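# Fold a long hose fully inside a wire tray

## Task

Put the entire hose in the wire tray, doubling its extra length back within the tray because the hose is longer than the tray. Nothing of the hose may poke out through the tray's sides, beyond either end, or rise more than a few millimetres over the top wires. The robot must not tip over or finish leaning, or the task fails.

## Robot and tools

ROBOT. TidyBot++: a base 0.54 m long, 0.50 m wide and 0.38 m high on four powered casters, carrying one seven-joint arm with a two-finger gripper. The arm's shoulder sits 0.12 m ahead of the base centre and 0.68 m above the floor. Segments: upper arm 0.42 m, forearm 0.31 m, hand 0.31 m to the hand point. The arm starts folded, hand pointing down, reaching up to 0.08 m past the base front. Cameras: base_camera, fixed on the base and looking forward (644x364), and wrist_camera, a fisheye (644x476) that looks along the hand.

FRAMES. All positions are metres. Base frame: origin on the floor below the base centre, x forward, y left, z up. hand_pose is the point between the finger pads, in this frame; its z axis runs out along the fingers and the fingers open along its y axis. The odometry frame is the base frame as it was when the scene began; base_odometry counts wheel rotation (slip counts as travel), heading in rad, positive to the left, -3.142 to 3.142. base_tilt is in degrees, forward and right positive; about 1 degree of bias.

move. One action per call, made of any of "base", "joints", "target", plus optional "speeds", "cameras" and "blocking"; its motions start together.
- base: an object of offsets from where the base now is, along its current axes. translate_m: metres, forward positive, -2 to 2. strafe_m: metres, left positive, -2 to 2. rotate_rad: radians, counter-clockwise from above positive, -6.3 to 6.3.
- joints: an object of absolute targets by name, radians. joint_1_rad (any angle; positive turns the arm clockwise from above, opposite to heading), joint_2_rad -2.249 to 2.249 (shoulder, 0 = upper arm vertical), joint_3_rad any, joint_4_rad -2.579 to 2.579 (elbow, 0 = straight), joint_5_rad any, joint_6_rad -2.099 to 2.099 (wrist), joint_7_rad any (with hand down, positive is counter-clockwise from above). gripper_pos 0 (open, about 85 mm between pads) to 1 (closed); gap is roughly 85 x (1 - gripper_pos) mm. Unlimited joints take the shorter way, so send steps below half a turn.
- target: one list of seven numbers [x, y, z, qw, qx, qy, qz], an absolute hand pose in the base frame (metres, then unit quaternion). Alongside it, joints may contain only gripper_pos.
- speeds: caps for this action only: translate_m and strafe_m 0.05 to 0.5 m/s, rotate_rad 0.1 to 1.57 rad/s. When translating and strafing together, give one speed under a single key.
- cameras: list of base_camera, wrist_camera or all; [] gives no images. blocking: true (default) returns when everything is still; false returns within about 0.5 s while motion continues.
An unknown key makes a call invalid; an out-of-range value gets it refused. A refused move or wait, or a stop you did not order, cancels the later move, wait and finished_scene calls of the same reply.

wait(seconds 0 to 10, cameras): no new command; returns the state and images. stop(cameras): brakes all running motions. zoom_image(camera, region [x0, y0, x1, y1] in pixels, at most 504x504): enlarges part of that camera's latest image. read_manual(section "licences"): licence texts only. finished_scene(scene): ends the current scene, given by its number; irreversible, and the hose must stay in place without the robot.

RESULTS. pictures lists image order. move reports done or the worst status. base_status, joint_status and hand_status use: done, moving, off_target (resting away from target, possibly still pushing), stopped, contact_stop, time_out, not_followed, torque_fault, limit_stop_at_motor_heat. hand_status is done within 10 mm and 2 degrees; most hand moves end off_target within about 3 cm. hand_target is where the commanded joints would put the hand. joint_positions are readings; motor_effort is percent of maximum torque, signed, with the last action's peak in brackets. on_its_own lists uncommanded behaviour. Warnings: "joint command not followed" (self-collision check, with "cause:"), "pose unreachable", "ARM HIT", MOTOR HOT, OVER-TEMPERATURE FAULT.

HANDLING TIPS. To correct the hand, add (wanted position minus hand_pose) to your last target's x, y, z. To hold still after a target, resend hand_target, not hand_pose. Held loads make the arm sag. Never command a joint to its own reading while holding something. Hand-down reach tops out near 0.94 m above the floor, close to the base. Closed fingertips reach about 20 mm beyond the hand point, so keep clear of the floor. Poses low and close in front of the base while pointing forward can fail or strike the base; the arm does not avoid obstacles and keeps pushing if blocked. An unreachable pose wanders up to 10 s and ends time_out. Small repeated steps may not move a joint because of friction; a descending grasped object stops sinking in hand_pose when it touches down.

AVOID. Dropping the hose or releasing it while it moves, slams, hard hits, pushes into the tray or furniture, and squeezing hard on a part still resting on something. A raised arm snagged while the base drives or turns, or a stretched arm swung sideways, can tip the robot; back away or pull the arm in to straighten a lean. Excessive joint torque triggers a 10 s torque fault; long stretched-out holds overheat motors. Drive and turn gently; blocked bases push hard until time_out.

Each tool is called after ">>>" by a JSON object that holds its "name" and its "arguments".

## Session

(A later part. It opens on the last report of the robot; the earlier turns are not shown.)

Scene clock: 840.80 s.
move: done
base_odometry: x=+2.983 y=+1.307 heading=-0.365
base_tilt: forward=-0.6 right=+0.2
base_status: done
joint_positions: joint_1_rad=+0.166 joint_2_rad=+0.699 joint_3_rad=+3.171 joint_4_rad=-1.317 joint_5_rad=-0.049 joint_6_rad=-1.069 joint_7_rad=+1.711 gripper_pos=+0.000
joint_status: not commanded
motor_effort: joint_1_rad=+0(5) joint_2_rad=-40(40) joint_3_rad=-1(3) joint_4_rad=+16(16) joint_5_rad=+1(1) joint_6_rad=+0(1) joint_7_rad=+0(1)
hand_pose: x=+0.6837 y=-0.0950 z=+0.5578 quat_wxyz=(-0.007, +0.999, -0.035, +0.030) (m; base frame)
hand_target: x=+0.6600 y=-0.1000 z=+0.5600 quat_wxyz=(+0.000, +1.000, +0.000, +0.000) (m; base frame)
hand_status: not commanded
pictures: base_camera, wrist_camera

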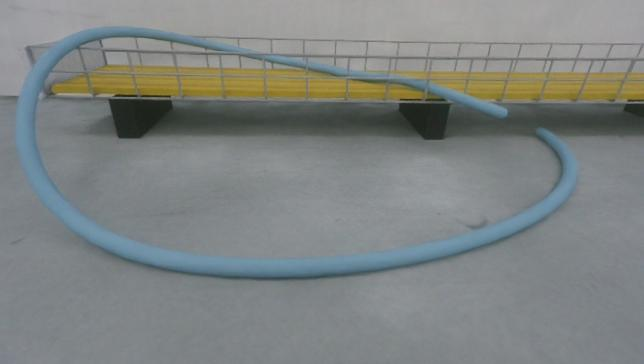

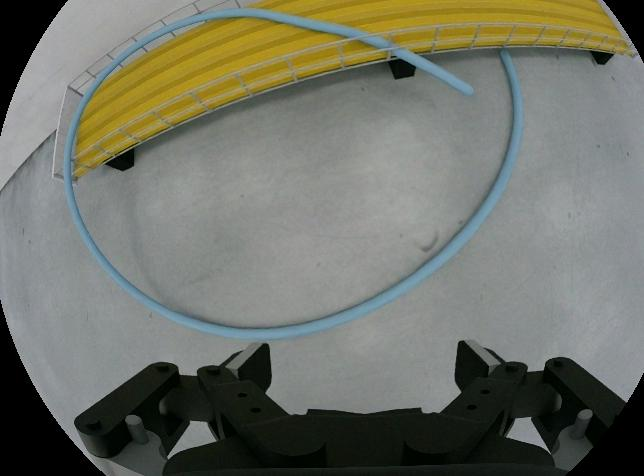

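>>> {"name": "move", "arguments": {"base": {"translate_m":0.13,"strafe_m":-0.47}, "target": [0.66,-0.0,0.30,0,1,0,0], "cameras": ["all"]}}

Scene clock: 849.63 s.
move: off_target
base_odometry: x=+2.936 y=+0.821 heading=-0.366
base_tilt: forward=-0.8 right=+0.1
base_status: done
joint_positions: joint_1_rad=+0.010 joint_2_rad=+1.103 joint_3_rad=+3.166 joint_4_rad=-1.477 joint_5_rad=-0.047 joint_6_rad=-0.625 joint_7_rad=+1.648 gripper_pos=+0.000
joint_status: not commanded
motor_effort: joint_1_rad=-1(3) joint_2_rad=-42(48) joint_3_rad=-1(4) joint_4_rad=+9(16) joint_5_rad=+1(1) joint_6_rad=-1(1) joint_7_rad=+0(1)
hand_pose: x=+0.6424 y=-0.0093 z=+0.2944 quat_wxyz=(-0.004, +0.999, +0.008, -0.031) (m; base frame)
hand_target: x=+0.6600 y=+0.0000 z=+0.3000 quat_wxyz=(+0.000, +1.000, +0.000, +0.000) (m; base frame)
hand_status: off_target (0.021 m and 3.8 deg from the pose sent, 0.276 m and 5.4 deg at the start)
pictures: base_camera, wrist_camera

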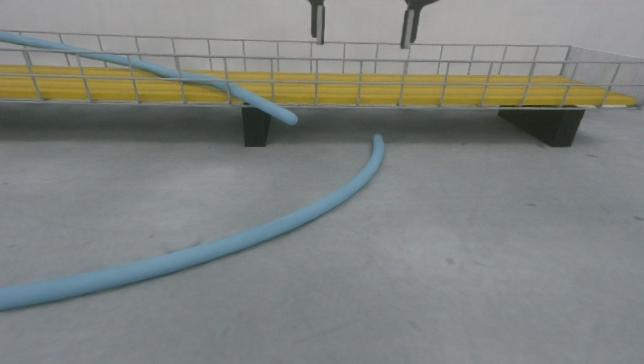

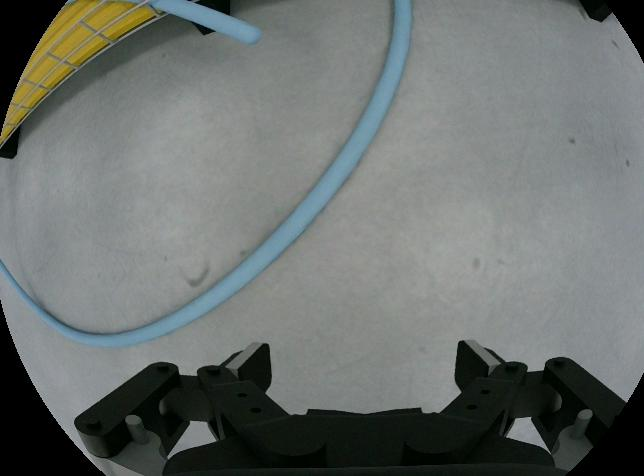

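>>> {"name": "move", "arguments": {"base": {"translate_m":0.07}, "target": [0.68,-0.01,0.10,0,0.948,-0.317,0], "cameras": ["wrist_camera"]}}

Scene clock: 854.07 s.
move: off_target
base_odometry: x=+3.002 y=+0.796 heading=-0.366
base_tilt: forward=-0.6 right=+0.1
base_status: done
joint_positions: joint_1_rad=-0.015 joint_2_rad=+1.561 joint_3_rad=+3.236 joint_4_rad=-1.145 joint_5_rad=-0.224 joint_6_rad=-0.534 joint_7_rad=+1.184 gripper_pos=+0.000
joint_status: not commanded
motor_effort: joint_1_rad=+0(1) joint_2_rad=-45(48) joint_3_rad=-1(2) joint_4_rad=+7(11) joint_5_rad=+0(1) joint_6_rad=-1(2) joint_7_rad=+0(1)
hand_pose: x=+0.6457 y=-0.0114 z=+0.0909 quat_wxyz=(+0.004, +0.958, -0.283, -0.044) (m; base frame)
hand_target: x=+0.6800 y=-0.0100 z=+0.1000 quat_wxyz=(+0.000, +0.948, -0.317, +0.000) (m; base frame)
hand_status: off_target (0.035 m and 6.5 deg from the pose sent, 0.198 m and 38.0 deg at the start)
pictures: wrist_camera

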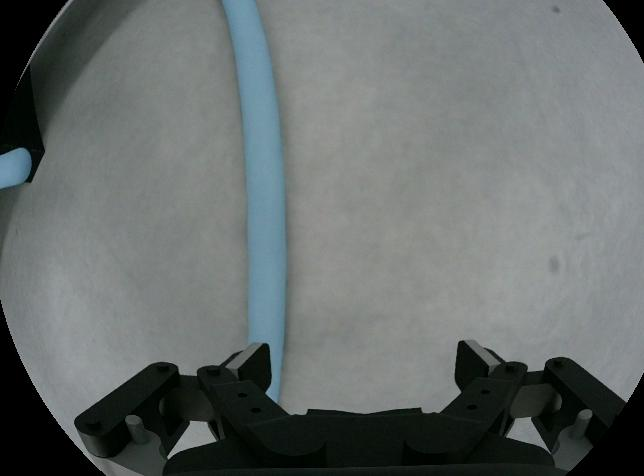

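>>> {"name": "move", "arguments": {"target": [0.715,0.035,0.09,0,0.948,-0.317,0], "joints": {"gripper_pos":0.2}, "cameras": ["wrist_camera"]}}

>>> {"name": "move", "arguments": {"target": [0.715,0.035,0.035,0,0.948,-0.317,0], "cameras": ["wrist_camera"]}}

Scene clock: 858.70 s.
move: off_target
base_odometry: x=+3.002 y=+0.796 heading=-0.366
base_tilt: forward=-0.6 right=+0.1
base_status: not commanded
joint_positions: joint_1_rad=-0.097 joint_2_rad=+1.622 joint_3_rad=+3.250 joint_4_rad=-0.935 joint_5_rad=-0.225 joint_6_rad=-0.553 joint_7_rad=+1.060 gripper_pos=+0.200
joint_status: all done
motor_effort: joint_1_rad=+0(2) joint_2_rad=-48(48) joint_3_rad=+1(1) joint_4_rad=+10(11) joint_5_rad=+0(1) joint_6_rad=+0(1) joint_7_rad=+0(1)
hand_pose: x=+0.7254 y=+0.0354 z=+0.0874 quat_wxyz=(-0.012, +0.956, -0.294, +0.018) (m; base frame)
hand_target: x=+0.7150 y=+0.0350 z=+0.0900 quat_wxyz=(+0.000, +0.948, -0.317, +0.000) (m; base frame)
hand_status: off_target (0.011 m and 3.8 deg from the pose sent, 0.083 m and 6.5 deg at the start)
pictures: wrist_camera

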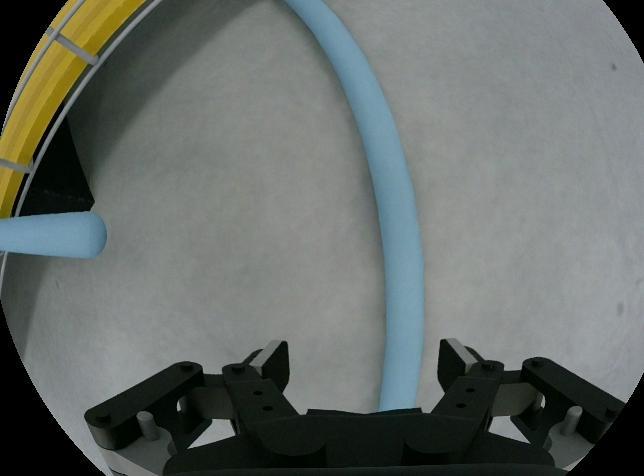

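Scene clock: 860.13 s.
move: off_target
base_odometry: x=+3.001 y=+0.796 heading=-0.366
base_tilt: forward=-0.7 right=+0.1
base_status: not commanded
joint_positions: joint_1_rad=-0.097 joint_2_rad=+1.764 joint_3_rad=+3.254 joint_4_rad=-0.762 joint_5_rad=-0.224 joint_6_rad=-0.578 joint_7_rad=+1.031 gripper_pos=+0.200
joint_status: not commanded
motor_effort: joint_1_rad=-1(6) joint_2_rad=-46(49) joint_3_rad=+0(3) joint_4_rad=+10(11) joint_5_rad=+1(2) joint_6_rad=+1(1) joint_7_rad=+0(1)
hand_pose: x=+0.7271 y=+0.0396 z=+0.0334 quat_wxyz=(-0.015, +0.954, -0.298, +0.019) (m; base frame)
hand_target: x=+0.7150 y=+0.0350 z=+0.0350 quat_wxyz=(+0.000, +0.948, -0.317, +0.000) (m; base frame)
hand_status: off_target (0.013 m and 3.6 deg from the pose sent, 0.053 m and 3.8 deg at the start)
pictures: wrist_camera

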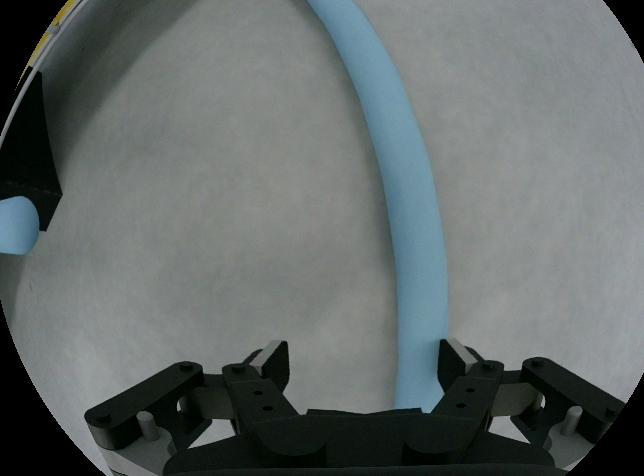

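>>> {"name": "move", "arguments": {"target": [0.70,0.010,0.07,0,0.948,-0.317,0], "cameras": []}}

>>> {"name": "move", "arguments": {"target": [0.70,0.010,0.027,0,0.948,-0.317,0], "cameras": ["wrist_camera"]}}

Scene clock: 864.20 s.
move: off_target
base_odometry: x=+3.001 y=+0.796 heading=-0.366
base_tilt: forward=-0.8 right=+0.1
base_status: not commanded
joint_positions: joint_1_rad=-0.091 joint_2_rad=+1.669 joint_3_rad=+3.254 joint_4_rad=-0.947 joint_5_rad=-0.224 joint_6_rad=-0.578 joint_7_rad=+1.031 gripper_pos=+0.200
joint_status: not commanded
motor_effort: joint_1_rad=+0(1) joint_2_rad=-47(48) joint_3_rad=+0(1) joint_4_rad=+9(10) joint_5_rad=+1(1) joint_6_rad=-1(1) joint_7_rad=+0(1)
hand_pose: x=+0.6827 y=+0.0271 z=+0.0577 quat_wxyz=(+0.004, +0.950, -0.310, -0.021) (m; base frame)
hand_target: x=+0.7000 y=+0.0100 z=+0.0700 quat_wxyz=(+0.000, +0.948, -0.317, +0.000) (m; base frame)
hand_status: off_target (0.027 m and 2.6 deg from the pose sent, 0.054 m and 3.6 deg at the start)
pictures: none
No camera images: "cameras" was empty.

Scene clock: 865.50 s.
move: off_target
base_odometry: x=+3.001 y=+0.796 heading=-0.366
base_tilt: forward=-0.7 right=+0.1
base_status: not commanded
joint_positions: joint_1_rad=-0.089 joint_2_rad=+1.766 joint_3_rad=+3.254 joint_4_rad=-0.833 joint_5_rad=-0.224 joint_6_rad=-0.578 joint_7_rad=+1.031 gripper_pos=+0.200
joint_status: not commanded
motor_effort: joint_1_rad=+0(1) joint_2_rad=-46(48) joint_3_rad=+0(1) joint_4_rad=+8(10) joint_5_rad=+1(1) joint_6_rad=+0(1) joint_7_rad=+0(1)
hand_pose: x=+0.6859 y=+0.0288 z=+0.0196 quat_wxyz=(+0.000, +0.952, -0.305, -0.014) (m; base frame)
hand_target: x=+0.7000 y=+0.0100 z=+0.0270 quat_wxyz=(+0.000, +0.948, -0.317, +0.000) (m; base frame)
hand_status: off_target (0.025 m and 2.1 deg from the pose sent, 0.039 m and 2.6 deg at the start)
pictures: wrist_camera

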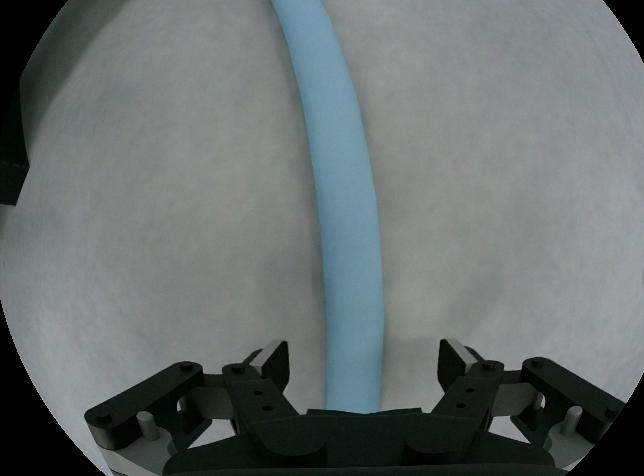

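>>> {"name": "move", "arguments": {"joints": {"gripper_pos":0.97}, "cameras": []}}

>>> {"name": "move", "arguments": {"base": {"translate_m":-0.15}, "speeds": {"translate_m":0.15}, "target": [0.68,0.010,0.07,0,0.948,-0.317,0], "cameras": []}}

>>> {"name": "move", "arguments": {"target": [0.64,0.010,0.15,0,0.819,-0.574,0], "cameras": ["all"]}}

Scene clock: 871.00 s.
move: off_target
base_odometry: x=+3.001 y=+0.796 heading=-0.366
base_tilt: forward=-0.7 right=+0.1
base_status: not commanded
joint_positions: joint_1_rad=-0.088 joint_2_rad=+1.766 joint_3_rad=+3.254 joint_4_rad=-0.832 joint_5_rad=-0.224 joint_6_rad=-0.578 joint_7_rad=+1.031 gripper_pos=+0.767
joint_status: gripper_pos off_target (ended at +0.767, target +0.970)
motor_effort: joint_1_rad=+1(1) joint_2_rad=-45(47) joint_3_rad=+1(2) joint_4_rad=+9(10) joint_5_rad=+1(2) joint_6_rad=+0(1) joint_7_rad=+0(1)
hand_pose: x=+0.6869 y=+0.0287 z=+0.0203 quat_wxyz=(+0.000, +0.952, -0.306, -0.013) (m; base frame)
hand_target: x=+0.7000 y=+0.0100 z=+0.0270 quat_wxyz=(+0.000, +0.948, -0.317, +0.000) (m; base frame)
hand_status: not commanded
pictures: none
No camera images: "cameras" was empty.

Scene clock: 872.63 s.
move: off_target
base_odometry: x=+2.861 y=+0.850 heading=-0.366
base_tilt: forward=-0.7 right=+0.1
base_status: done
joint_positions: joint_1_rad=-0.085 joint_2_rad=+1.652 joint_3_rad=+3.254 joint_4_rad=-1.054 joint_5_rad=-0.230 joint_6_rad=-0.530 joint_7_rad=+1.036 gripper_pos=+0.767
joint_status: not commanded
motor_effort: joint_1_rad=+0(2) joint_2_rad=-46(48) joint_3_rad=-1(2) joint_4_rad=+7(9) joint_5_rad=+0(1) joint_6_rad=-2(2) joint_7_rad=+0(1)
hand_pose: x=+0.6460 y=+0.0163 z=+0.0528 quat_wxyz=(+0.015, +0.947, -0.319, -0.038) (m; base frame)
hand_target: x=+0.6800 y=+0.0100 z=+0.0700 quat_wxyz=(+0.000, +0.948, -0.317, +0.000) (m; base frame)
hand_status: off_target (0.039 m and 4.7 deg from the pose sent, 0.054 m and 2.0 deg at the start)
pictures: none
No camera images: "cameras" was empty.

Scene clock: 874.10 s.
move: off_target
base_odometry: x=+2.861 y=+0.850 heading=-0.366
base_tilt: forward=-0.7 right=+0.1
base_status: not commanded
joint_positions: joint_1_rad=-0.109 joint_2_rad=+1.435 joint_3_rad=+3.321 joint_4_rad=-1.395 joint_5_rad=-0.486 joint_6_rad=-0.448 joint_7_rad=+0.818 gripper_pos=+0.767
joint_status: not commanded
motor_effort: joint_1_rad=-1(2) joint_2_rad=-45(47) joint_3_rad=+0(1) joint_4_rad=+5(8) joint_5_rad=-1(1) joint_6_rad=-1(2) joint_7_rad=+0(1)
hand_pose: x=+0.6076 y=+0.0085 z=+0.1324 quat_wxyz=(+0.015, +0.844, -0.534, -0.042) (m; base frame)
hand_target: x=+0.6400 y=+0.0100 z=+0.1500 quat_wxyz=(+0.000, +0.819, -0.574, +0.000) (m; base frame)
hand_status: off_target (0.037 m and 7.4 deg from the pose sent, 0.098 m and 33.1 deg at the start)
pictures: base_camera, wrist_camera

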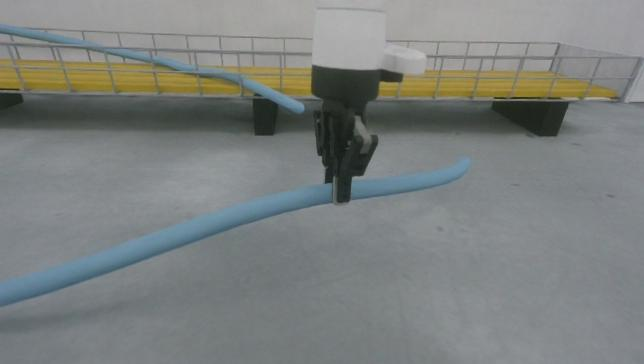

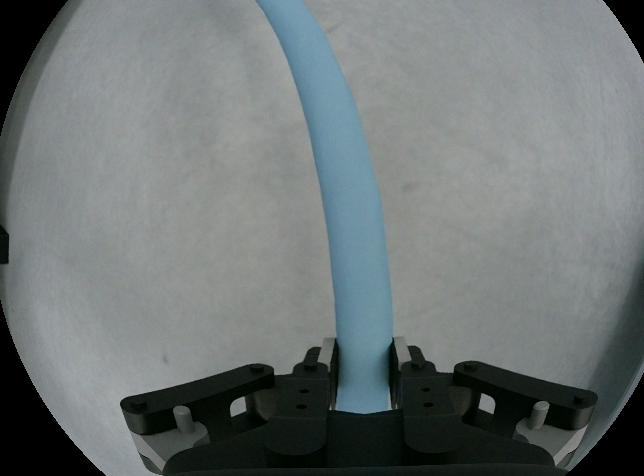

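>>> {"name": "move", "arguments": {"target": [0.67,0.010,0.04,0,0.819,-0.574,0], "cameras": []}}

>>> {"name": "move", "arguments": {"joints": {"gripper_pos":0.1}, "cameras": []}}

>>> {"name": "move", "arguments": {"target": [0.66,0.010,0.2,0,0.819,-0.574,0], "cameras": []}}

>>> {"name": "move", "arguments": {"base": {"translate_m":0.17,"strafe_m":0.12}, "target": [0.66,0.0,0.48,0,0.819,-0.574,0], "cameras": ["all"]}}

Scene clock: 884.40 s.
move: off_target
base_odometry: x=+2.861 y=+0.850 heading=-0.366
base_tilt: forward=-0.7 right=+0.1
base_status: not commanded
joint_positions: joint_1_rad=-0.109 joint_2_rad=+1.704 joint_3_rad=+3.328 joint_4_rad=-1.048 joint_5_rad=-0.488 joint_6_rad=-0.447 joint_7_rad=+0.700 gripper_pos=+0.767
joint_status: not commanded
motor_effort: joint_1_rad=+0(1) joint_2_rad=-46(48) joint_3_rad=+2(2) joint_4_rad=+7(8) joint_5_rad=+0(1) joint_6_rad=+0(2) joint_7_rad=-1(1)
hand_pose: x=+0.6534 y=+0.0151 z=+0.0263 quat_wxyz=(-0.003, +0.829, -0.558, -0.011) (m; base frame)
hand_target: x=+0.6700 y=+0.0100 z=+0.0400 quat_wxyz=(+0.000, +0.819, -0.574, +0.000) (m; base frame)
hand_status: off_target (0.022 m and 2.5 deg from the pose sent, 0.111 m and 7.4 deg at the start)
pictures: none
No camera images: "cameras" was empty.

Scene clock: 885.43 s.
move: done
base_odometry: x=+2.861 y=+0.850 heading=-0.366
base_tilt: forward=-0.7 right=+0.1
base_status: not commanded
joint_positions: joint_1_rad=-0.109 joint_2_rad=+1.704 joint_3_rad=+3.328 joint_4_rad=-1.042 joint_5_rad=-0.488 joint_6_rad=-0.447 joint_7_rad=+0.689 gripper_pos=+0.100
joint_status: all done
motor_effort: joint_1_rad=+0(1) joint_2_rad=-44(46) joint_3_rad=+1(2) joint_4_rad=+7(8) joint_5_rad=+1(1) joint_6_rad=+0(1) joint_7_rad=+0(1)
hand_pose: x=+0.6573 y=+0.0158 z=+0.0271 quat_wxyz=(-0.005, +0.827, -0.563, -0.009) (m; base frame)
hand_target: x=+0.6700 y=+0.0100 z=+0.0400 quat_wxyz=(+0.000, +0.819, -0.574, +0.000) (m; base frame)
hand_status: not commanded
pictures: none
No camera images: "cameras" was empty.

Scene clock: 887.07 s.
move: off_target
base_odometry: x=+2.861 y=+0.850 heading=-0.366
base_tilt: forward=-0.7 right=+0.1
base_status: not commanded
joint_positions: joint_1_rad=-0.123 joint_2_rad=+1.323 joint_3_rad=+3.346 joint_4_rad=-1.386 joint_5_rad=-0.488 joint_6_rad=-0.447 joint_7_rad=+0.689 gripper_pos=+0.100
joint_status: not commanded
motor_effort: joint_1_rad=+0(1) joint_2_rad=-44(47) joint_3_rad=+2(3) joint_4_rad=+7(8) joint_5_rad=+1(1) joint_6_rad=+0(1) joint_7_rad=+1(1)
hand_pose: x=+0.6727 y=+0.0073 z=+0.1925 quat_wxyz=(-0.014, +0.811, -0.584, +0.012) (m; base frame)
hand_target: x=+0.6600 y=+0.0100 z=+0.2000 quat_wxyz=(+0.000, +0.819, -0.574, +0.000) (m; base frame)
hand_status: off_target (0.015 m and 2.6 deg from the pose sent, 0.173 m and 2.0 deg at the start)
pictures: none
No camera images: "cameras" was empty.

Scene clock: 888.87 s.
move: off_target
base_odometry: x=+3.063 y=+0.901 heading=-0.365
base_tilt: forward=-0.7 right=+0.1
base_status: done
joint_positions: joint_1_rad=-0.152 joint_2_rad=+0.797 joint_3_rad=+3.412 joint_4_rad=-1.454 joint_5_rad=-0.293 joint_6_rad=-0.867 joint_7_rad=+0.608 gripper_pos=+0.100
joint_status: not commanded
motor_effort: joint_1_rad=+0(3) joint_2_rad=-40(48) joint_3_rad=+2(3) joint_4_rad=+14(15) joint_5_rad=+0(1) joint_6_rad=+0(1) joint_7_rad=+1(1)
hand_pose: x=+0.6848 y=+0.0088 z=+0.4731 quat_wxyz=(-0.029, +0.830, -0.557, +0.018) (m; base frame)
hand_target: x=+0.6600 y=+0.0000 z=+0.4800 quat_wxyz=(+0.000, +0.819, -0.574, +0.000) (m; base frame)
hand_status: off_target (0.027 m and 4.6 deg from the pose sent, 0.288 m and 2.6 deg at the start)
pictures: base_camera, wrist_camera

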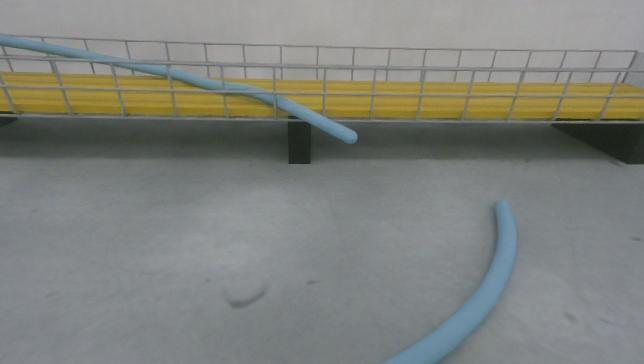

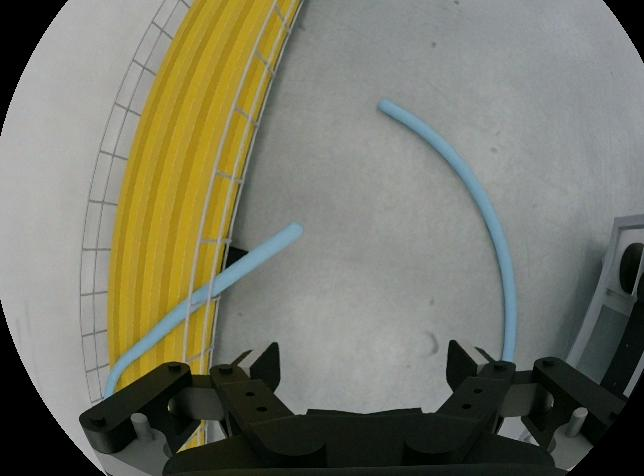

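>>> {"name": "move", "arguments": {"base": {"translate_m":0.08,"strafe_m":0.11}, "target": [0.72,0.02,0.40,0,0.5,-0.866,0], "joints": {"gripper_pos":0.0}, "cameras": ["all"]}}

Scene clock: 895.73 s.
move: off_target
base_odometry: x=+3.177 y=+0.975 heading=-0.366
base_tilt: forward=-0.7 right=+0.0
base_status: done
joint_positions: joint_1_rad=-0.236 joint_2_rad=+1.046 joint_3_rad=+3.541 joint_4_rad=-1.254 joint_5_rad=-0.414 joint_6_rad=-0.893 joint_7_rad=-0.202 gripper_pos=+0.000
joint_status: all done
motor_effort: joint_1_rad=-1(4) joint_2_rad=-45(48) joint_3_rad=+4(7) joint_4_rad=+12(15) joint_5_rad=+1(2) joint_6_rad=+0(1) joint_7_rad=+0(1)
hand_pose: x=+0.7279 y=+0.0176 z=+0.3882 quat_wxyz=(-0.005, +0.538, -0.843, +0.018) (m; base frame)
hand_target: x=+0.7200 y=+0.0200 z=+0.4000 quat_wxyz=(+0.000, +0.500, -0.866, +0.000) (m; base frame)
hand_status: off_target (0.014 m and 5.5 deg from the pose sent, 0.082 m and 52.5 deg at the start)
pictures: base_camera, wrist_camera

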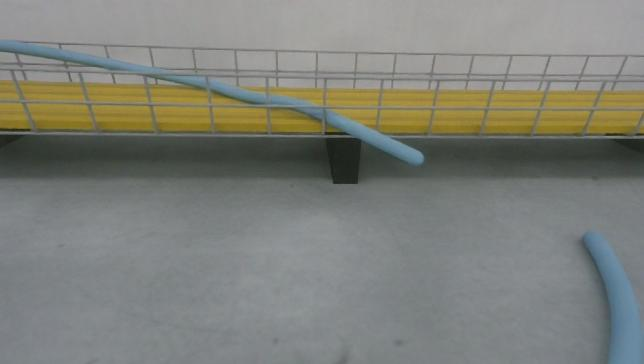

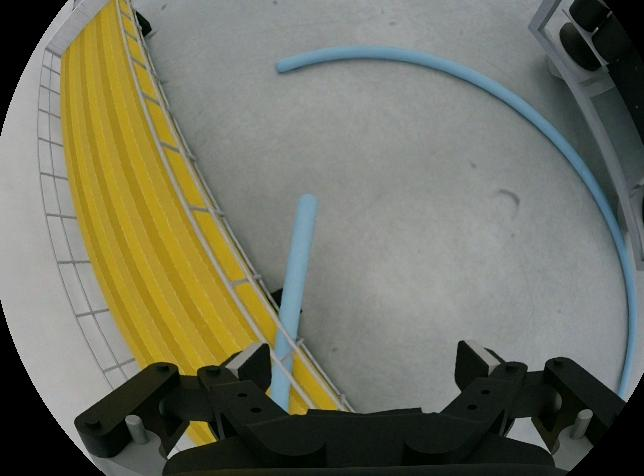

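>>> {"name": "move", "arguments": {"target": [0.72,-0.03,0.28,0,0.454,-0.891,0], "joints": {"gripper_pos":0.4}, "cameras": ["all"]}}

Scene clock: 905.13 s.
move: off_target
base_odometry: x=+3.177 y=+0.975 heading=-0.366
base_tilt: forward=-0.7 right=+0.1
base_status: not commanded
joint_positions: joint_1_rad=-0.156 joint_2_rad=+1.260 joint_3_rad=+3.541 joint_4_rad=-1.222 joint_5_rad=-0.513 joint_6_rad=-0.842 joint_7_rad=-0.205 gripper_pos=+0.400
joint_status: all done
motor_effort: joint_1_rad=+0(3) joint_2_rad=-46(50) joint_3_rad=+5(5) joint_4_rad=+9(13) joint_5_rad=+1(2) joint_6_rad=-1(2) joint_7_rad=+0(1)
hand_pose: x=+0.6917 y=-0.0234 z=+0.2691 quat_wxyz=(+0.038, +0.480, -0.876, -0.018) (m; base frame)
hand_target: x=+0.7200 y=-0.0300 z=+0.2800 quat_wxyz=(+0.000, +0.454, -0.891, +0.000) (m; base frame)
hand_status: off_target (0.031 m and 5.9 deg from the pose sent, 0.118 m and 11.3 deg at the start)
pictures: base_camera, wrist_camera

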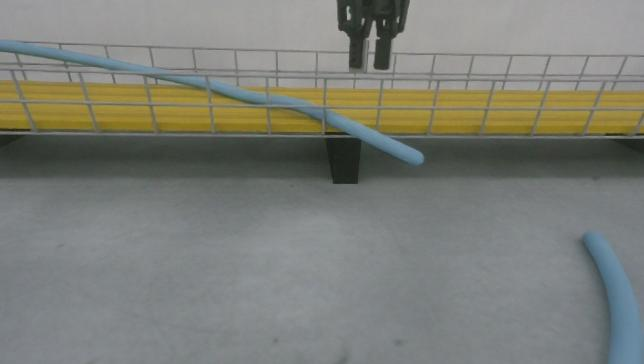

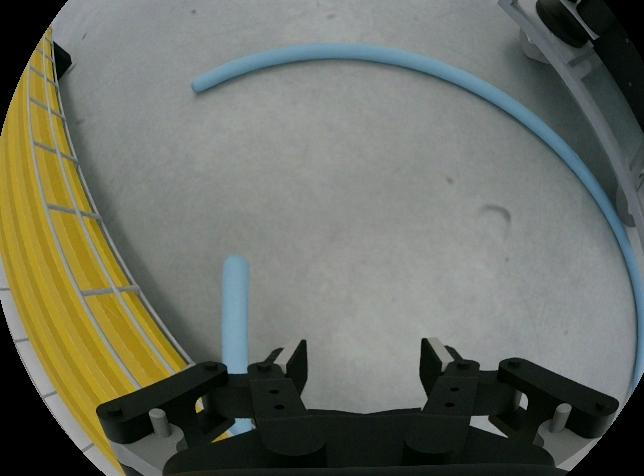

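>>> {"name": "move", "arguments": {"base": {"translate_m":0.08}, "target": [0.73,-0.06,0.26,0,0.454,-0.891,0], "cameras": ["all"]}}

Scene clock: 911.43 s.
move: time_out
base_odometry: x=+3.250 y=+0.948 heading=-0.362
base_tilt: forward=-0.7 right=+0.1
base_status: translate_m time_out (by the wheels' count: +0.078 of +0.080)
joint_positions: joint_1_rad=-0.088 joint_2_rad=+1.305 joint_3_rad=+3.541 joint_4_rad=-1.139 joint_5_rad=-0.514 joint_6_rad=-0.842 joint_7_rad=-0.205 gripper_pos=+0.400
joint_status: not commanded
motor_effort: joint_1_rad=+0(5) joint_2_rad=-47(49) joint_3_rad=+5(6) joint_4_rad=+9(12) joint_5_rad=+1(2) joint_6_rad=-1(2) joint_7_rad=+1(1)
hand_pose: x=+0.7142 y=-0.0595 z=+0.2575 quat_wxyz=(+0.024, +0.464, -0.886, -0.008) (m; base frame)
hand_target: x=+0.7300 y=-0.0600 z=+0.2600 quat_wxyz=(+0.000, +0.454, -0.891, +0.000) (m; base frame)
hand_status: off_target (0.016 m and 3.2 deg from the pose sent, 0.054 m and 5.9 deg at the start)
pictures: base_camera, wrist_camera

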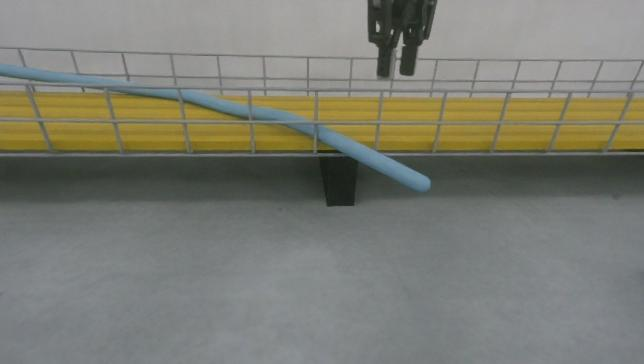

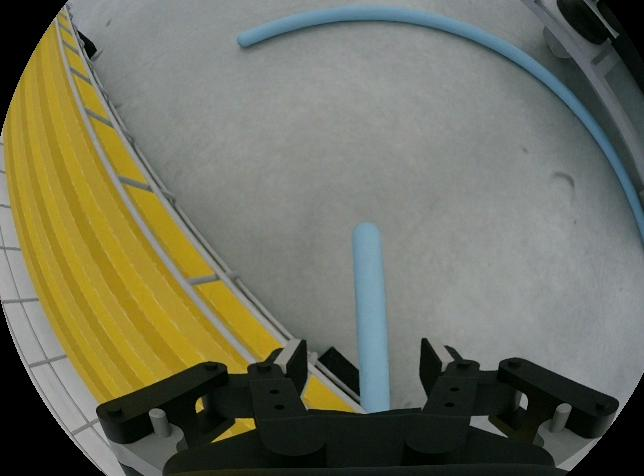

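>>> {"name": "move", "arguments": {"target": [0.715,-0.095,0.24,0,0.454,-0.891,0], "cameras": ["wrist_camera"]}}

>>> {"name": "move", "arguments": {"target": [0.715,-0.095,0.19,0,0.454,-0.891,0], "cameras": ["all"]}}

Scene clock: 915.67 s.
move: off_target
base_odometry: x=+3.250 y=+0.948 heading=-0.362
base_tilt: forward=-0.7 right=+0.1
base_status: not commanded
joint_positions: joint_1_rad=-0.034 joint_2_rad=+1.328 joint_3_rad=+3.540 joint_4_rad=-1.158 joint_5_rad=-0.535 joint_6_rad=-0.805 joint_7_rad=-0.159 gripper_pos=+0.400
joint_status: not commanded
motor_effort: joint_1_rad=+0(3) joint_2_rad=-47(48) joint_3_rad=+5(6) joint_4_rad=+10(11) joint_5_rad=+1(2) joint_6_rad=-1(1) joint_7_rad=+0(1)
hand_pose: x=+0.7024 y=-0.0931 z=+0.2401 quat_wxyz=(+0.024, +0.450, -0.892, -0.009) (m; base frame)
hand_target: x=+0.7150 y=-0.0950 z=+0.2400 quat_wxyz=(+0.000, +0.454, -0.891, +0.000) (m; base frame)
hand_status: off_target (0.013 m and 3.0 deg from the pose sent, 0.040 m and 3.2 deg at the start)
pictures: wrist_camera

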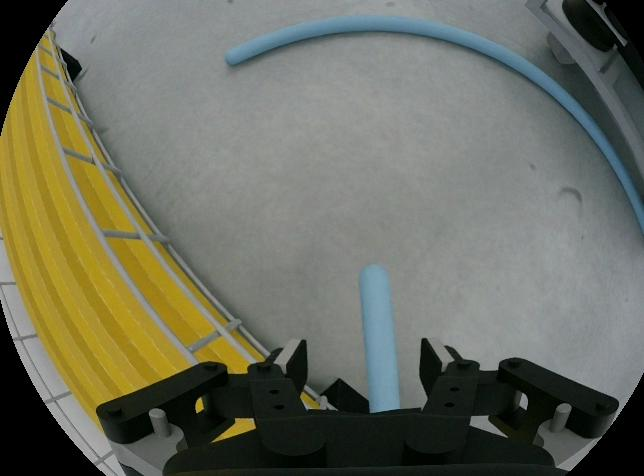

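Scene clock: 916.87 s.
move: off_target
base_odometry: x=+3.250 y=+0.948 heading=-0.362
base_tilt: forward=-0.7 right=+0.1
base_status: not commanded
joint_positions: joint_1_rad=-0.033 joint_2_rad=+1.439 joint_3_rad=+3.533 joint_4_rad=-1.110 joint_5_rad=-0.545 joint_6_rad=-0.768 joint_7_rad=-0.159 gripper_pos=+0.400
joint_status: not commanded
motor_effort: joint_1_rad=+0(1) joint_2_rad=-46(50) joint_3_rad=+5(6) joint_4_rad=+9(11) joint_5_rad=+1(1) joint_6_rad=-1(1) joint_7_rad=+0(1)
hand_pose: x=+0.6872 y=-0.0927 z=+0.1822 quat_wxyz=(+0.040, +0.456, -0.889, -0.011) (m; base frame)
hand_target: x=+0.7150 y=-0.0950 z=+0.1900 quat_wxyz=(+0.000, +0.454, -0.891, +0.000) (m; base frame)
hand_status: off_target (0.029 m and 4.8 deg from the pose sent, 0.052 m and 3.0 deg at the start)
pictures: base_camera, wrist_camera

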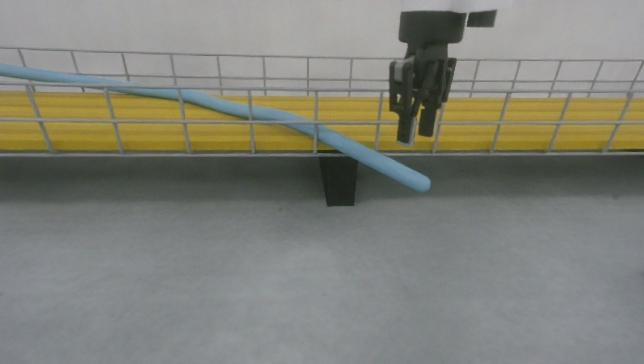

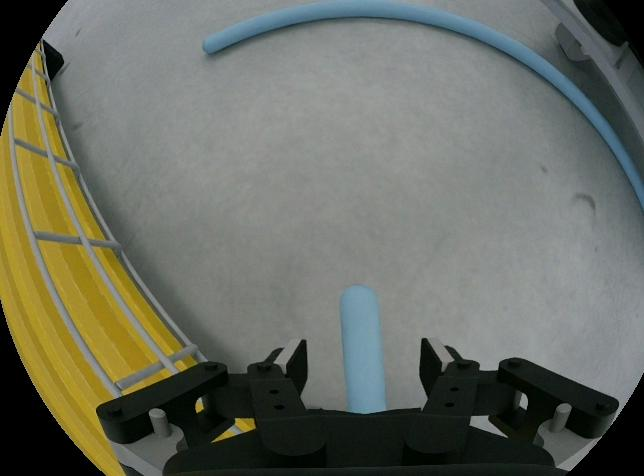

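>>> {"name": "move", "arguments": {"target": [0.725,-0.085,0.13,0,0.454,-0.891,0], "cameras": ["all"]}}

Scene clock: 922.33 s.
move: off_target
base_odometry: x=+3.250 y=+0.948 heading=-0.362
base_tilt: forward=-0.6 right=+0.1
base_status: not commanded
joint_positions: joint_1_rad=-0.025 joint_2_rad=+1.580 joint_3_rad=+3.512 joint_4_rad=-0.955 joint_5_rad=-0.545 joint_6_rad=-0.764 joint_7_rad=-0.159 gripper_pos=+0.400
joint_status: not commanded
motor_effort: joint_1_rad=-1(1) joint_2_rad=-47(50) joint_3_rad=+4(5) joint_4_rad=+9(10) joint_5_rad=+1(2) joint_6_rad=-1(2) joint_7_rad=+1(1)
hand_pose: x=+0.6980 y=-0.0786 z=+0.1220 quat_wxyz=(+0.034, +0.478, -0.877, -0.016) (m; base frame)
hand_target: x=+0.7250 y=-0.0850 z=+0.1300 quat_wxyz=(+0.000, +0.454, -0.891, +0.000) (m; base frame)
hand_status: off_target (0.029 m and 5.4 deg from the pose sent, 0.065 m and 4.8 deg at the start)
pictures: base_camera, wrist_camera

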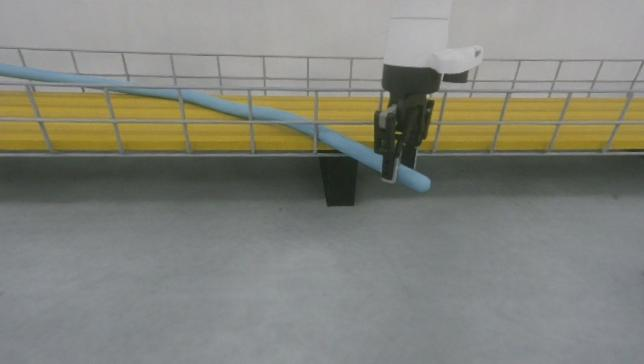

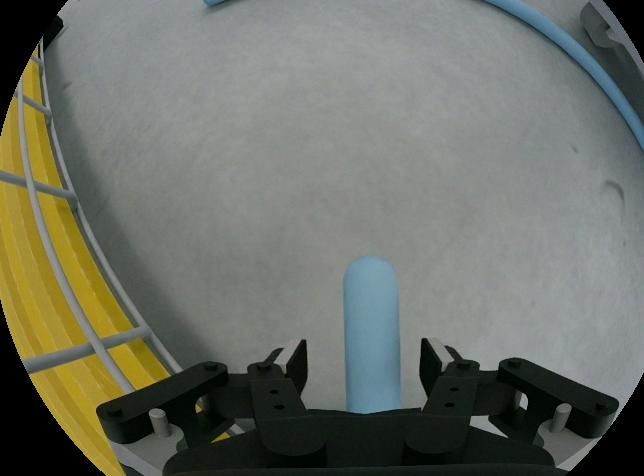

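>>> {"name": "move", "arguments": {"joints": {"gripper_pos":0.97}, "cameras": ["all"]}}

Scene clock: 924.83 s.
move: off_target
base_odometry: x=+3.250 y=+0.948 heading=-0.362
base_tilt: forward=-0.7 right=+0.1
base_status: not commanded
joint_positions: joint_1_rad=-0.025 joint_2_rad=+1.580 joint_3_rad=+3.511 joint_4_rad=-0.955 joint_5_rad=-0.545 joint_6_rad=-0.764 joint_7_rad=-0.159 gripper_pos=+0.763
joint_status: gripper_pos off_target (ended at +0.763, target +0.970)
motor_effort: joint_1_rad=-1(1) joint_2_rad=-47(48) joint_3_rad=+4(5) joint_4_rad=+8(10) joint_5_rad=+1(1) joint_6_rad=-1(1) joint_7_rad=+0(1)
hand_pose: x=+0.6980 y=-0.0784 z=+0.1220 quat_wxyz=(+0.034, +0.478, -0.877, -0.016) (m; base frame)
hand_target: x=+0.7250 y=-0.0850 z=+0.1300 quat_wxyz=(+0.000, +0.454, -0.891, +0.000) (m; base frame)
hand_status: not commanded
pictures: base_camera, wrist_camera

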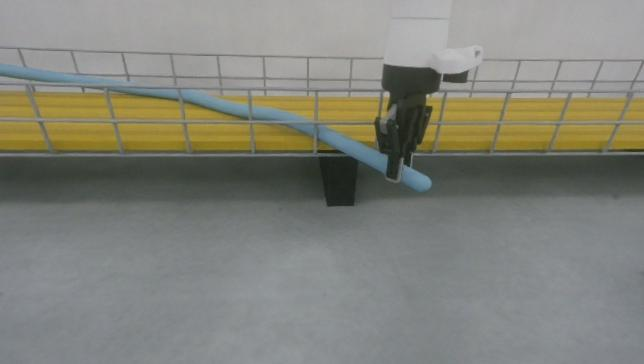

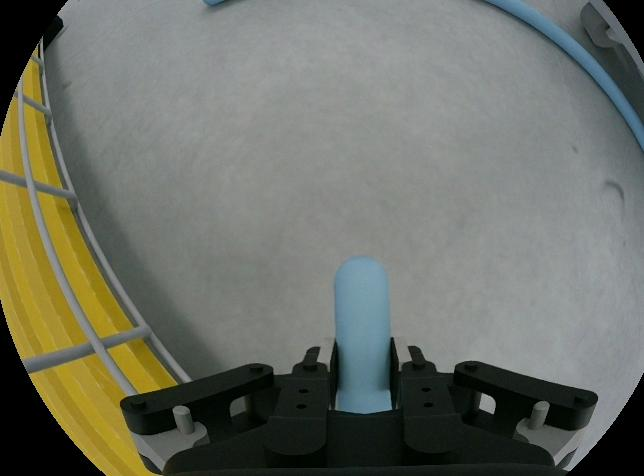

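>>> {"name": "move", "arguments": {"target": [0.64,-0.085,0.42,0,0.454,-0.891,0]}}

Scene clock: 939.83 s.
move: off_target
base_odometry: x=+3.251 y=+0.948 heading=-0.362
base_tilt: forward=-0.6 right=+0.2
base_status: not commanded
joint_positions: joint_1_rad=-0.159 joint_2_rad=+1.221 joint_3_rad=+3.512 joint_4_rad=-1.412 joint_5_rad=-0.602 joint_6_rad=-0.647 joint_7_rad=-0.147 gripper_pos=+0.767
joint_status: not commanded
motor_effort: joint_1_rad=+11(12) joint_2_rad=-91(92) joint_3_rad=+24(25) joint_4_rad=-18(18) joint_5_rad=+19(19) joint_6_rad=-36(36) joint_7_rad=+3(4)
hand_pose: x=+0.6657 y=-0.0243 z=+0.2558 quat_wxyz=(+0.010, +0.453, -0.891, -0.006) (m; base frame)
hand_target: x=+0.6400 y=-0.0850 z=+0.4200 quat_wxyz=(+0.000, +0.454, -0.891, +0.000) (m; base frame)
hand_status: off_target (0.177 m and 1.3 deg from the pose sent, 0.304 m and 5.4 deg at the start)
pictures: base_camera, wrist_camera

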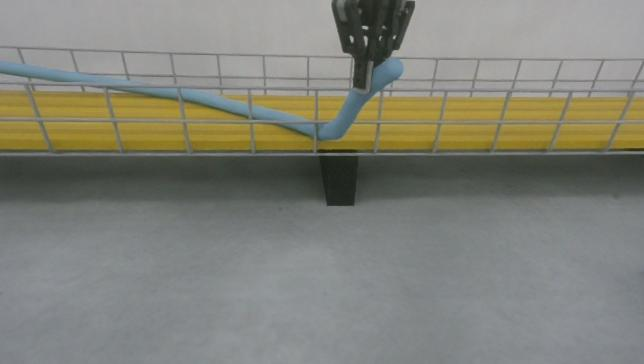

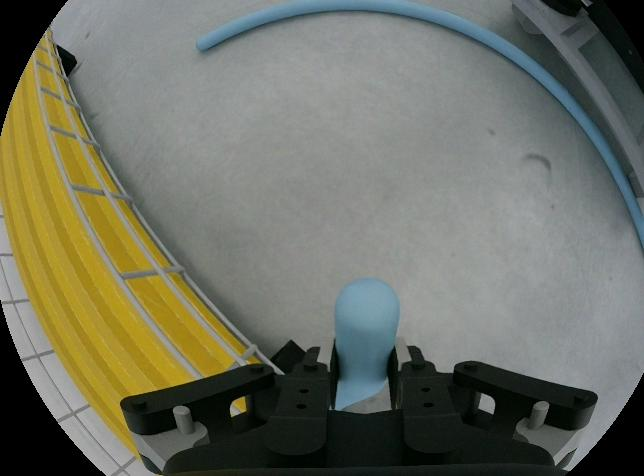

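>>> {"name": "zoom_image", "arguments": {"camera": "base_camera", "region": [230, 0, 450, 180]}}

Scaled by 2.291.

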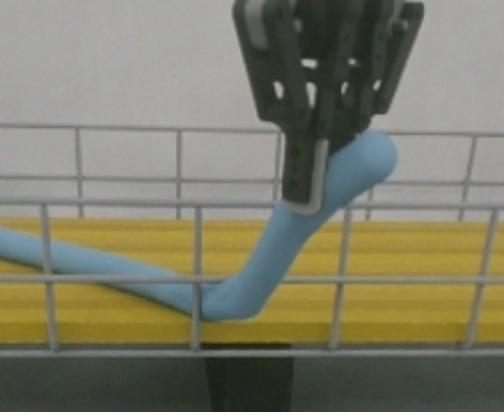

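>>> {"name": "move", "arguments": {"target": [0.685,-0.085,0.20,0,0.454,-0.891,0], "cameras": ["base_camera"]}}

>>> {"name": "move", "arguments": {"joints": {"gripper_pos":0.3}}}

Scene clock: 949.17 s.
move: off_target
base_odometry: x=+3.251 y=+0.948 heading=-0.362
base_tilt: forward=-0.7 right=+0.1
base_status: not commanded
joint_positions: joint_1_rad=-0.063 joint_2_rad=+1.357 joint_3_rad=+3.512 joint_4_rad=-1.282 joint_5_rad=-0.613 joint_6_rad=-0.654 joint_7_rad=-0.097 gripper_pos=+0.767
joint_status: not commanded
motor_effort: joint_1_rad=-1(12) joint_2_rad=-45(91) joint_3_rad=+5(25) joint_4_rad=+8(19) joint_5_rad=+1(20) joint_6_rad=-1(37) joint_7_rad=+0(4)
hand_pose: x=+0.6721 y=-0.0745 z=+0.2003 quat_wxyz=(+0.018, +0.448, -0.894, -0.007) (m; base frame)
hand_target: x=+0.6850 y=-0.0850 z=+0.2000 quat_wxyz=(+0.000, +0.454, -0.891, +0.000) (m; base frame)
hand_status: off_target (0.017 m and 2.3 deg from the pose sent, 0.085 m and 1.3 deg at the start)
pictures: base_camera

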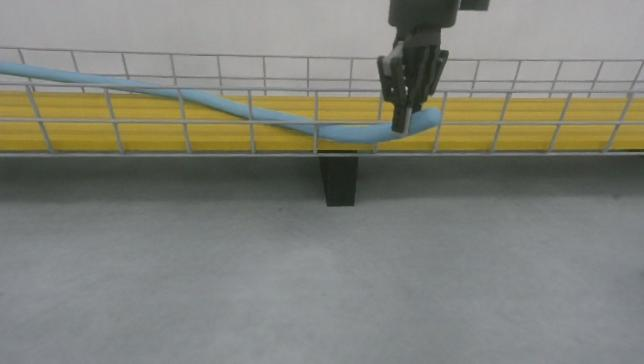

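Scene clock: 950.07 s.
move: done
base_odometry: x=+3.251 y=+0.948 heading=-0.362
base_tilt: forward=-0.7 right=+0.1
base_status: not commanded
joint_positions: joint_1_rad=-0.063 joint_2_rad=+1.359 joint_3_rad=+3.512 joint_4_rad=-1.281 joint_5_rad=-0.613 joint_6_rad=-0.654 joint_7_rad=-0.097 gripper_pos=+0.300
joint_status: all done
motor_effort: joint_1_rad=+0(1) joint_2_rad=-45(45) joint_3_rad=+4(5) joint_4_rad=+8(9) joint_5_rad=+1(1) joint_6_rad=+0(1) joint_7_rad=+0(1)
hand_pose: x=+0.6712 y=-0.0746 z=+0.1988 quat_wxyz=(+0.019, +0.448, -0.894, -0.008) (m; base frame)
hand_target: x=+0.6850 y=-0.0850 z=+0.2000 quat_wxyz=(+0.000, +0.454, -0.891, +0.000) (m; base frame)
hand_status: not commanded
pictures: base_camera, wrist_camera

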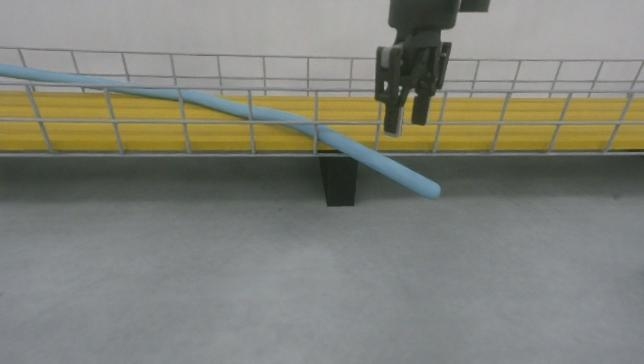

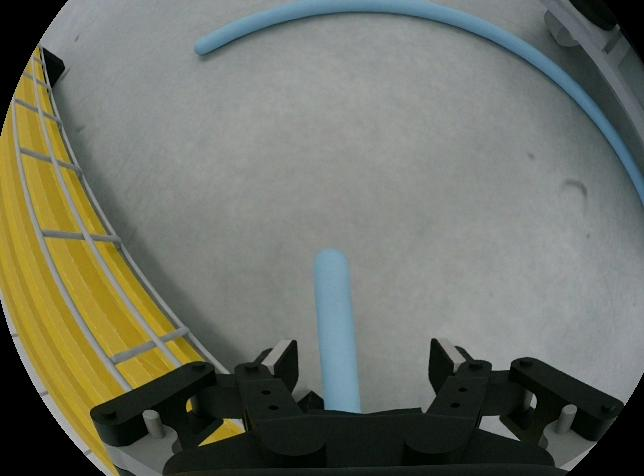

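>>> {"name": "move", "arguments": {"joints": {"gripper_pos":0}, "target": [0.60,-0.05,0.42,0,0.707,-0.707,0], "cameras": []}}

>>> {"name": "move", "arguments": {"target": [0.66,0.15,0.5,0,0.707,-0.707,0], "base": {"translate_m":0.1}, "speeds": {"translate_m":0.1}}}

Scene clock: 954.73 s.
move: off_target
base_odometry: x=+3.251 y=+0.948 heading=-0.362
base_tilt: forward=-0.7 right=+0.1
base_status: not commanded
joint_positions: joint_1_rad=-0.107 joint_2_rad=+0.818 joint_3_rad=+3.512 joint_4_rad=-1.715 joint_5_rad=-0.455 joint_6_rad=-0.654 joint_7_rad=+0.403 gripper_pos=+0.000
joint_status: all done
motor_effort: joint_1_rad=-1(1) joint_2_rad=-37(47) joint_3_rad=+3(6) joint_4_rad=+9(11) joint_5_rad=+1(1) joint_6_rad=+0(1) joint_7_rad=+0(1)
hand_pose: x=+0.6164 y=-0.0618 z=+0.4127 quat_wxyz=(-0.014, +0.667, -0.745, +0.014) (m; base frame)
hand_target: x=+0.6000 y=-0.0500 z=+0.4200 quat_wxyz=(+0.000, +0.707, -0.707, +0.000) (m; base frame)
hand_status: off_target (0.021 m and 6.7 deg from the pose sent, 0.234 m and 36.8 deg at the start)
pictures: none
No camera images: "cameras" was empty.

Scene clock: 957.97 s.
move: time_out
base_odometry: x=+3.342 y=+0.913 heading=-0.359
base_tilt: forward=-0.6 right=+0.1
base_status: translate_m time_out (by the wheels' count: +0.097 of +0.100)
joint_positions: joint_1_rad=-0.451 joint_2_rad=+0.813 joint_3_rad=+3.510 joint_4_rad=-1.368 joint_5_rad=-0.330 joint_6_rad=-0.975 joint_7_rad=+0.008 gripper_pos=+0.000
joint_status: not commanded
motor_effort: joint_1_rad=-1(5) joint_2_rad=-41(45) joint_3_rad=+3(5) joint_4_rad=+14(15) joint_5_rad=+1(1) joint_6_rad=+0(1) joint_7_rad=+0(1)
hand_pose: x=+0.6775 y=+0.1461 z=+0.4914 quat_wxyz=(-0.020, +0.714, -0.699, +0.010) (m; base frame)
hand_target: x=+0.6600 y=+0.1500 z=+0.5000 quat_wxyz=(+0.000, +0.707, -0.707, +0.000) (m; base frame)
hand_status: off_target (0.020 m and 2.8 deg from the pose sent, 0.233 m and 6.7 deg at the start)
pictures: base_camera, wrist_camera

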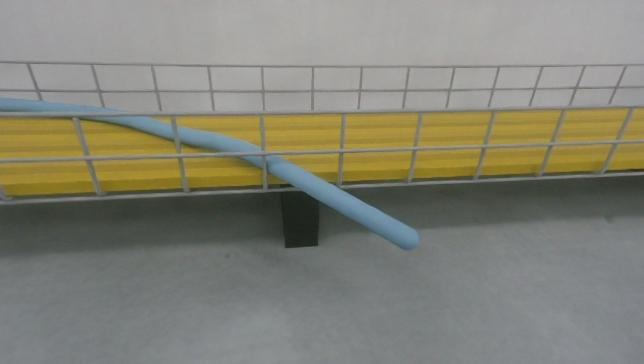

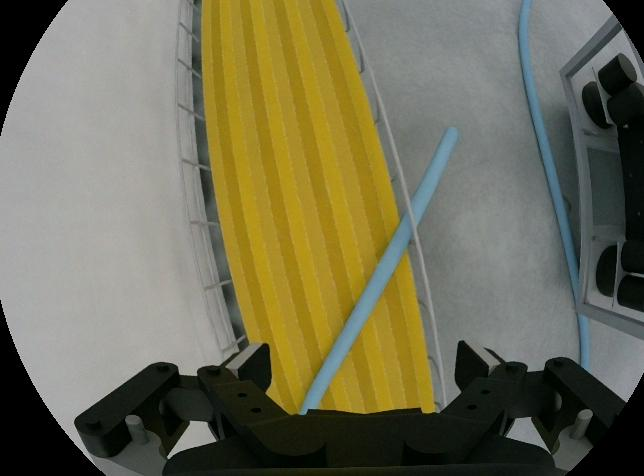

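>>> {"name": "move", "arguments": {"target": [0.635,0.215,0.28,0,0.515,-0.857,0], "joints": {"gripper_pos":0.3}, "cameras": ["wrist_camera"]}}

Scene clock: 965.03 s.
move: off_target
base_odometry: x=+3.342 y=+0.913 heading=-0.359
base_tilt: forward=-0.7 right=+0.1
base_status: not commanded
joint_positions: joint_1_rad=-0.606 joint_2_rad=+1.201 joint_3_rad=+3.541 joint_4_rad=-1.402 joint_5_rad=-0.608 joint_6_rad=-0.744 joint_7_rad=-0.356 gripper_pos=+0.300
joint_status: all done
motor_effort: joint_1_rad=+0(2) joint_2_rad=-43(48) joint_3_rad=+4(6) joint_4_rad=+8(15) joint_5_rad=+1(1) joint_6_rad=-1(1) joint_7_rad=+0(1)
hand_pose: x=+0.6126 y=+0.2101 z=+0.2719 quat_wxyz=(+0.035, +0.551, -0.834, -0.018) (m; base frame)
hand_target: x=+0.6350 y=+0.2150 z=+0.2800 quat_wxyz=(+0.000, +0.515, -0.857, +0.000) (m; base frame)
hand_status: off_target (0.024 m and 6.6 deg from the pose sent, 0.226 m and 29.3 deg at the start)
pictures: wrist_camera

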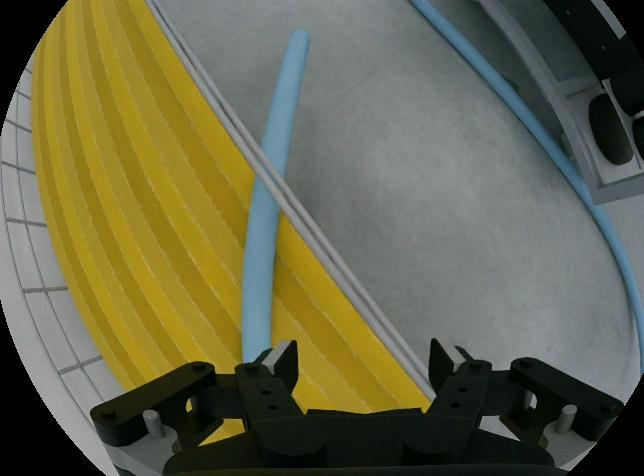

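>>> {"name": "move", "arguments": {"target": [0.692,0.192,0.25,0,0.515,-0.857,0], "cameras": ["wrist_camera"]}}

Scene clock: 969.27 s.
move: off_target
base_odometry: x=+3.342 y=+0.913 heading=-0.359
base_tilt: forward=-0.7 right=+0.1
base_status: not commanded
joint_positions: joint_1_rad=-0.522 joint_2_rad=+1.307 joint_3_rad=+3.541 joint_4_rad=-1.187 joint_5_rad=-0.592 joint_6_rad=-0.743 joint_7_rad=-0.399 gripper_pos=+0.300
joint_status: not commanded
motor_effort: joint_1_rad=-1(2) joint_2_rad=-46(48) joint_3_rad=+5(6) joint_4_rad=+10(11) joint_5_rad=+1(1) joint_6_rad=+0(1) joint_7_rad=+1(1)
hand_pose: x=+0.6923 y=+0.1995 z=+0.2467 quat_wxyz=(-0.008, +0.536, -0.844, +0.000) (m; base frame)
hand_target: x=+0.6920 y=+0.1920 z=+0.2500 quat_wxyz=(+0.000, +0.515, -0.857, +0.000) (m; base frame)
hand_status: off_target (0.008 m and 2.9 deg from the pose sent, 0.084 m and 6.6 deg at the start)
pictures: wrist_camera

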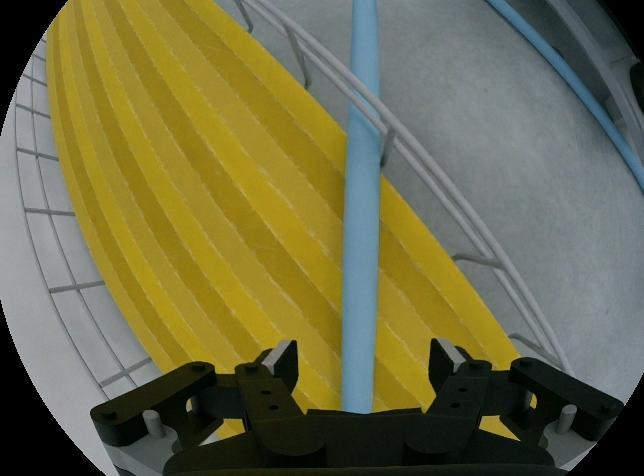

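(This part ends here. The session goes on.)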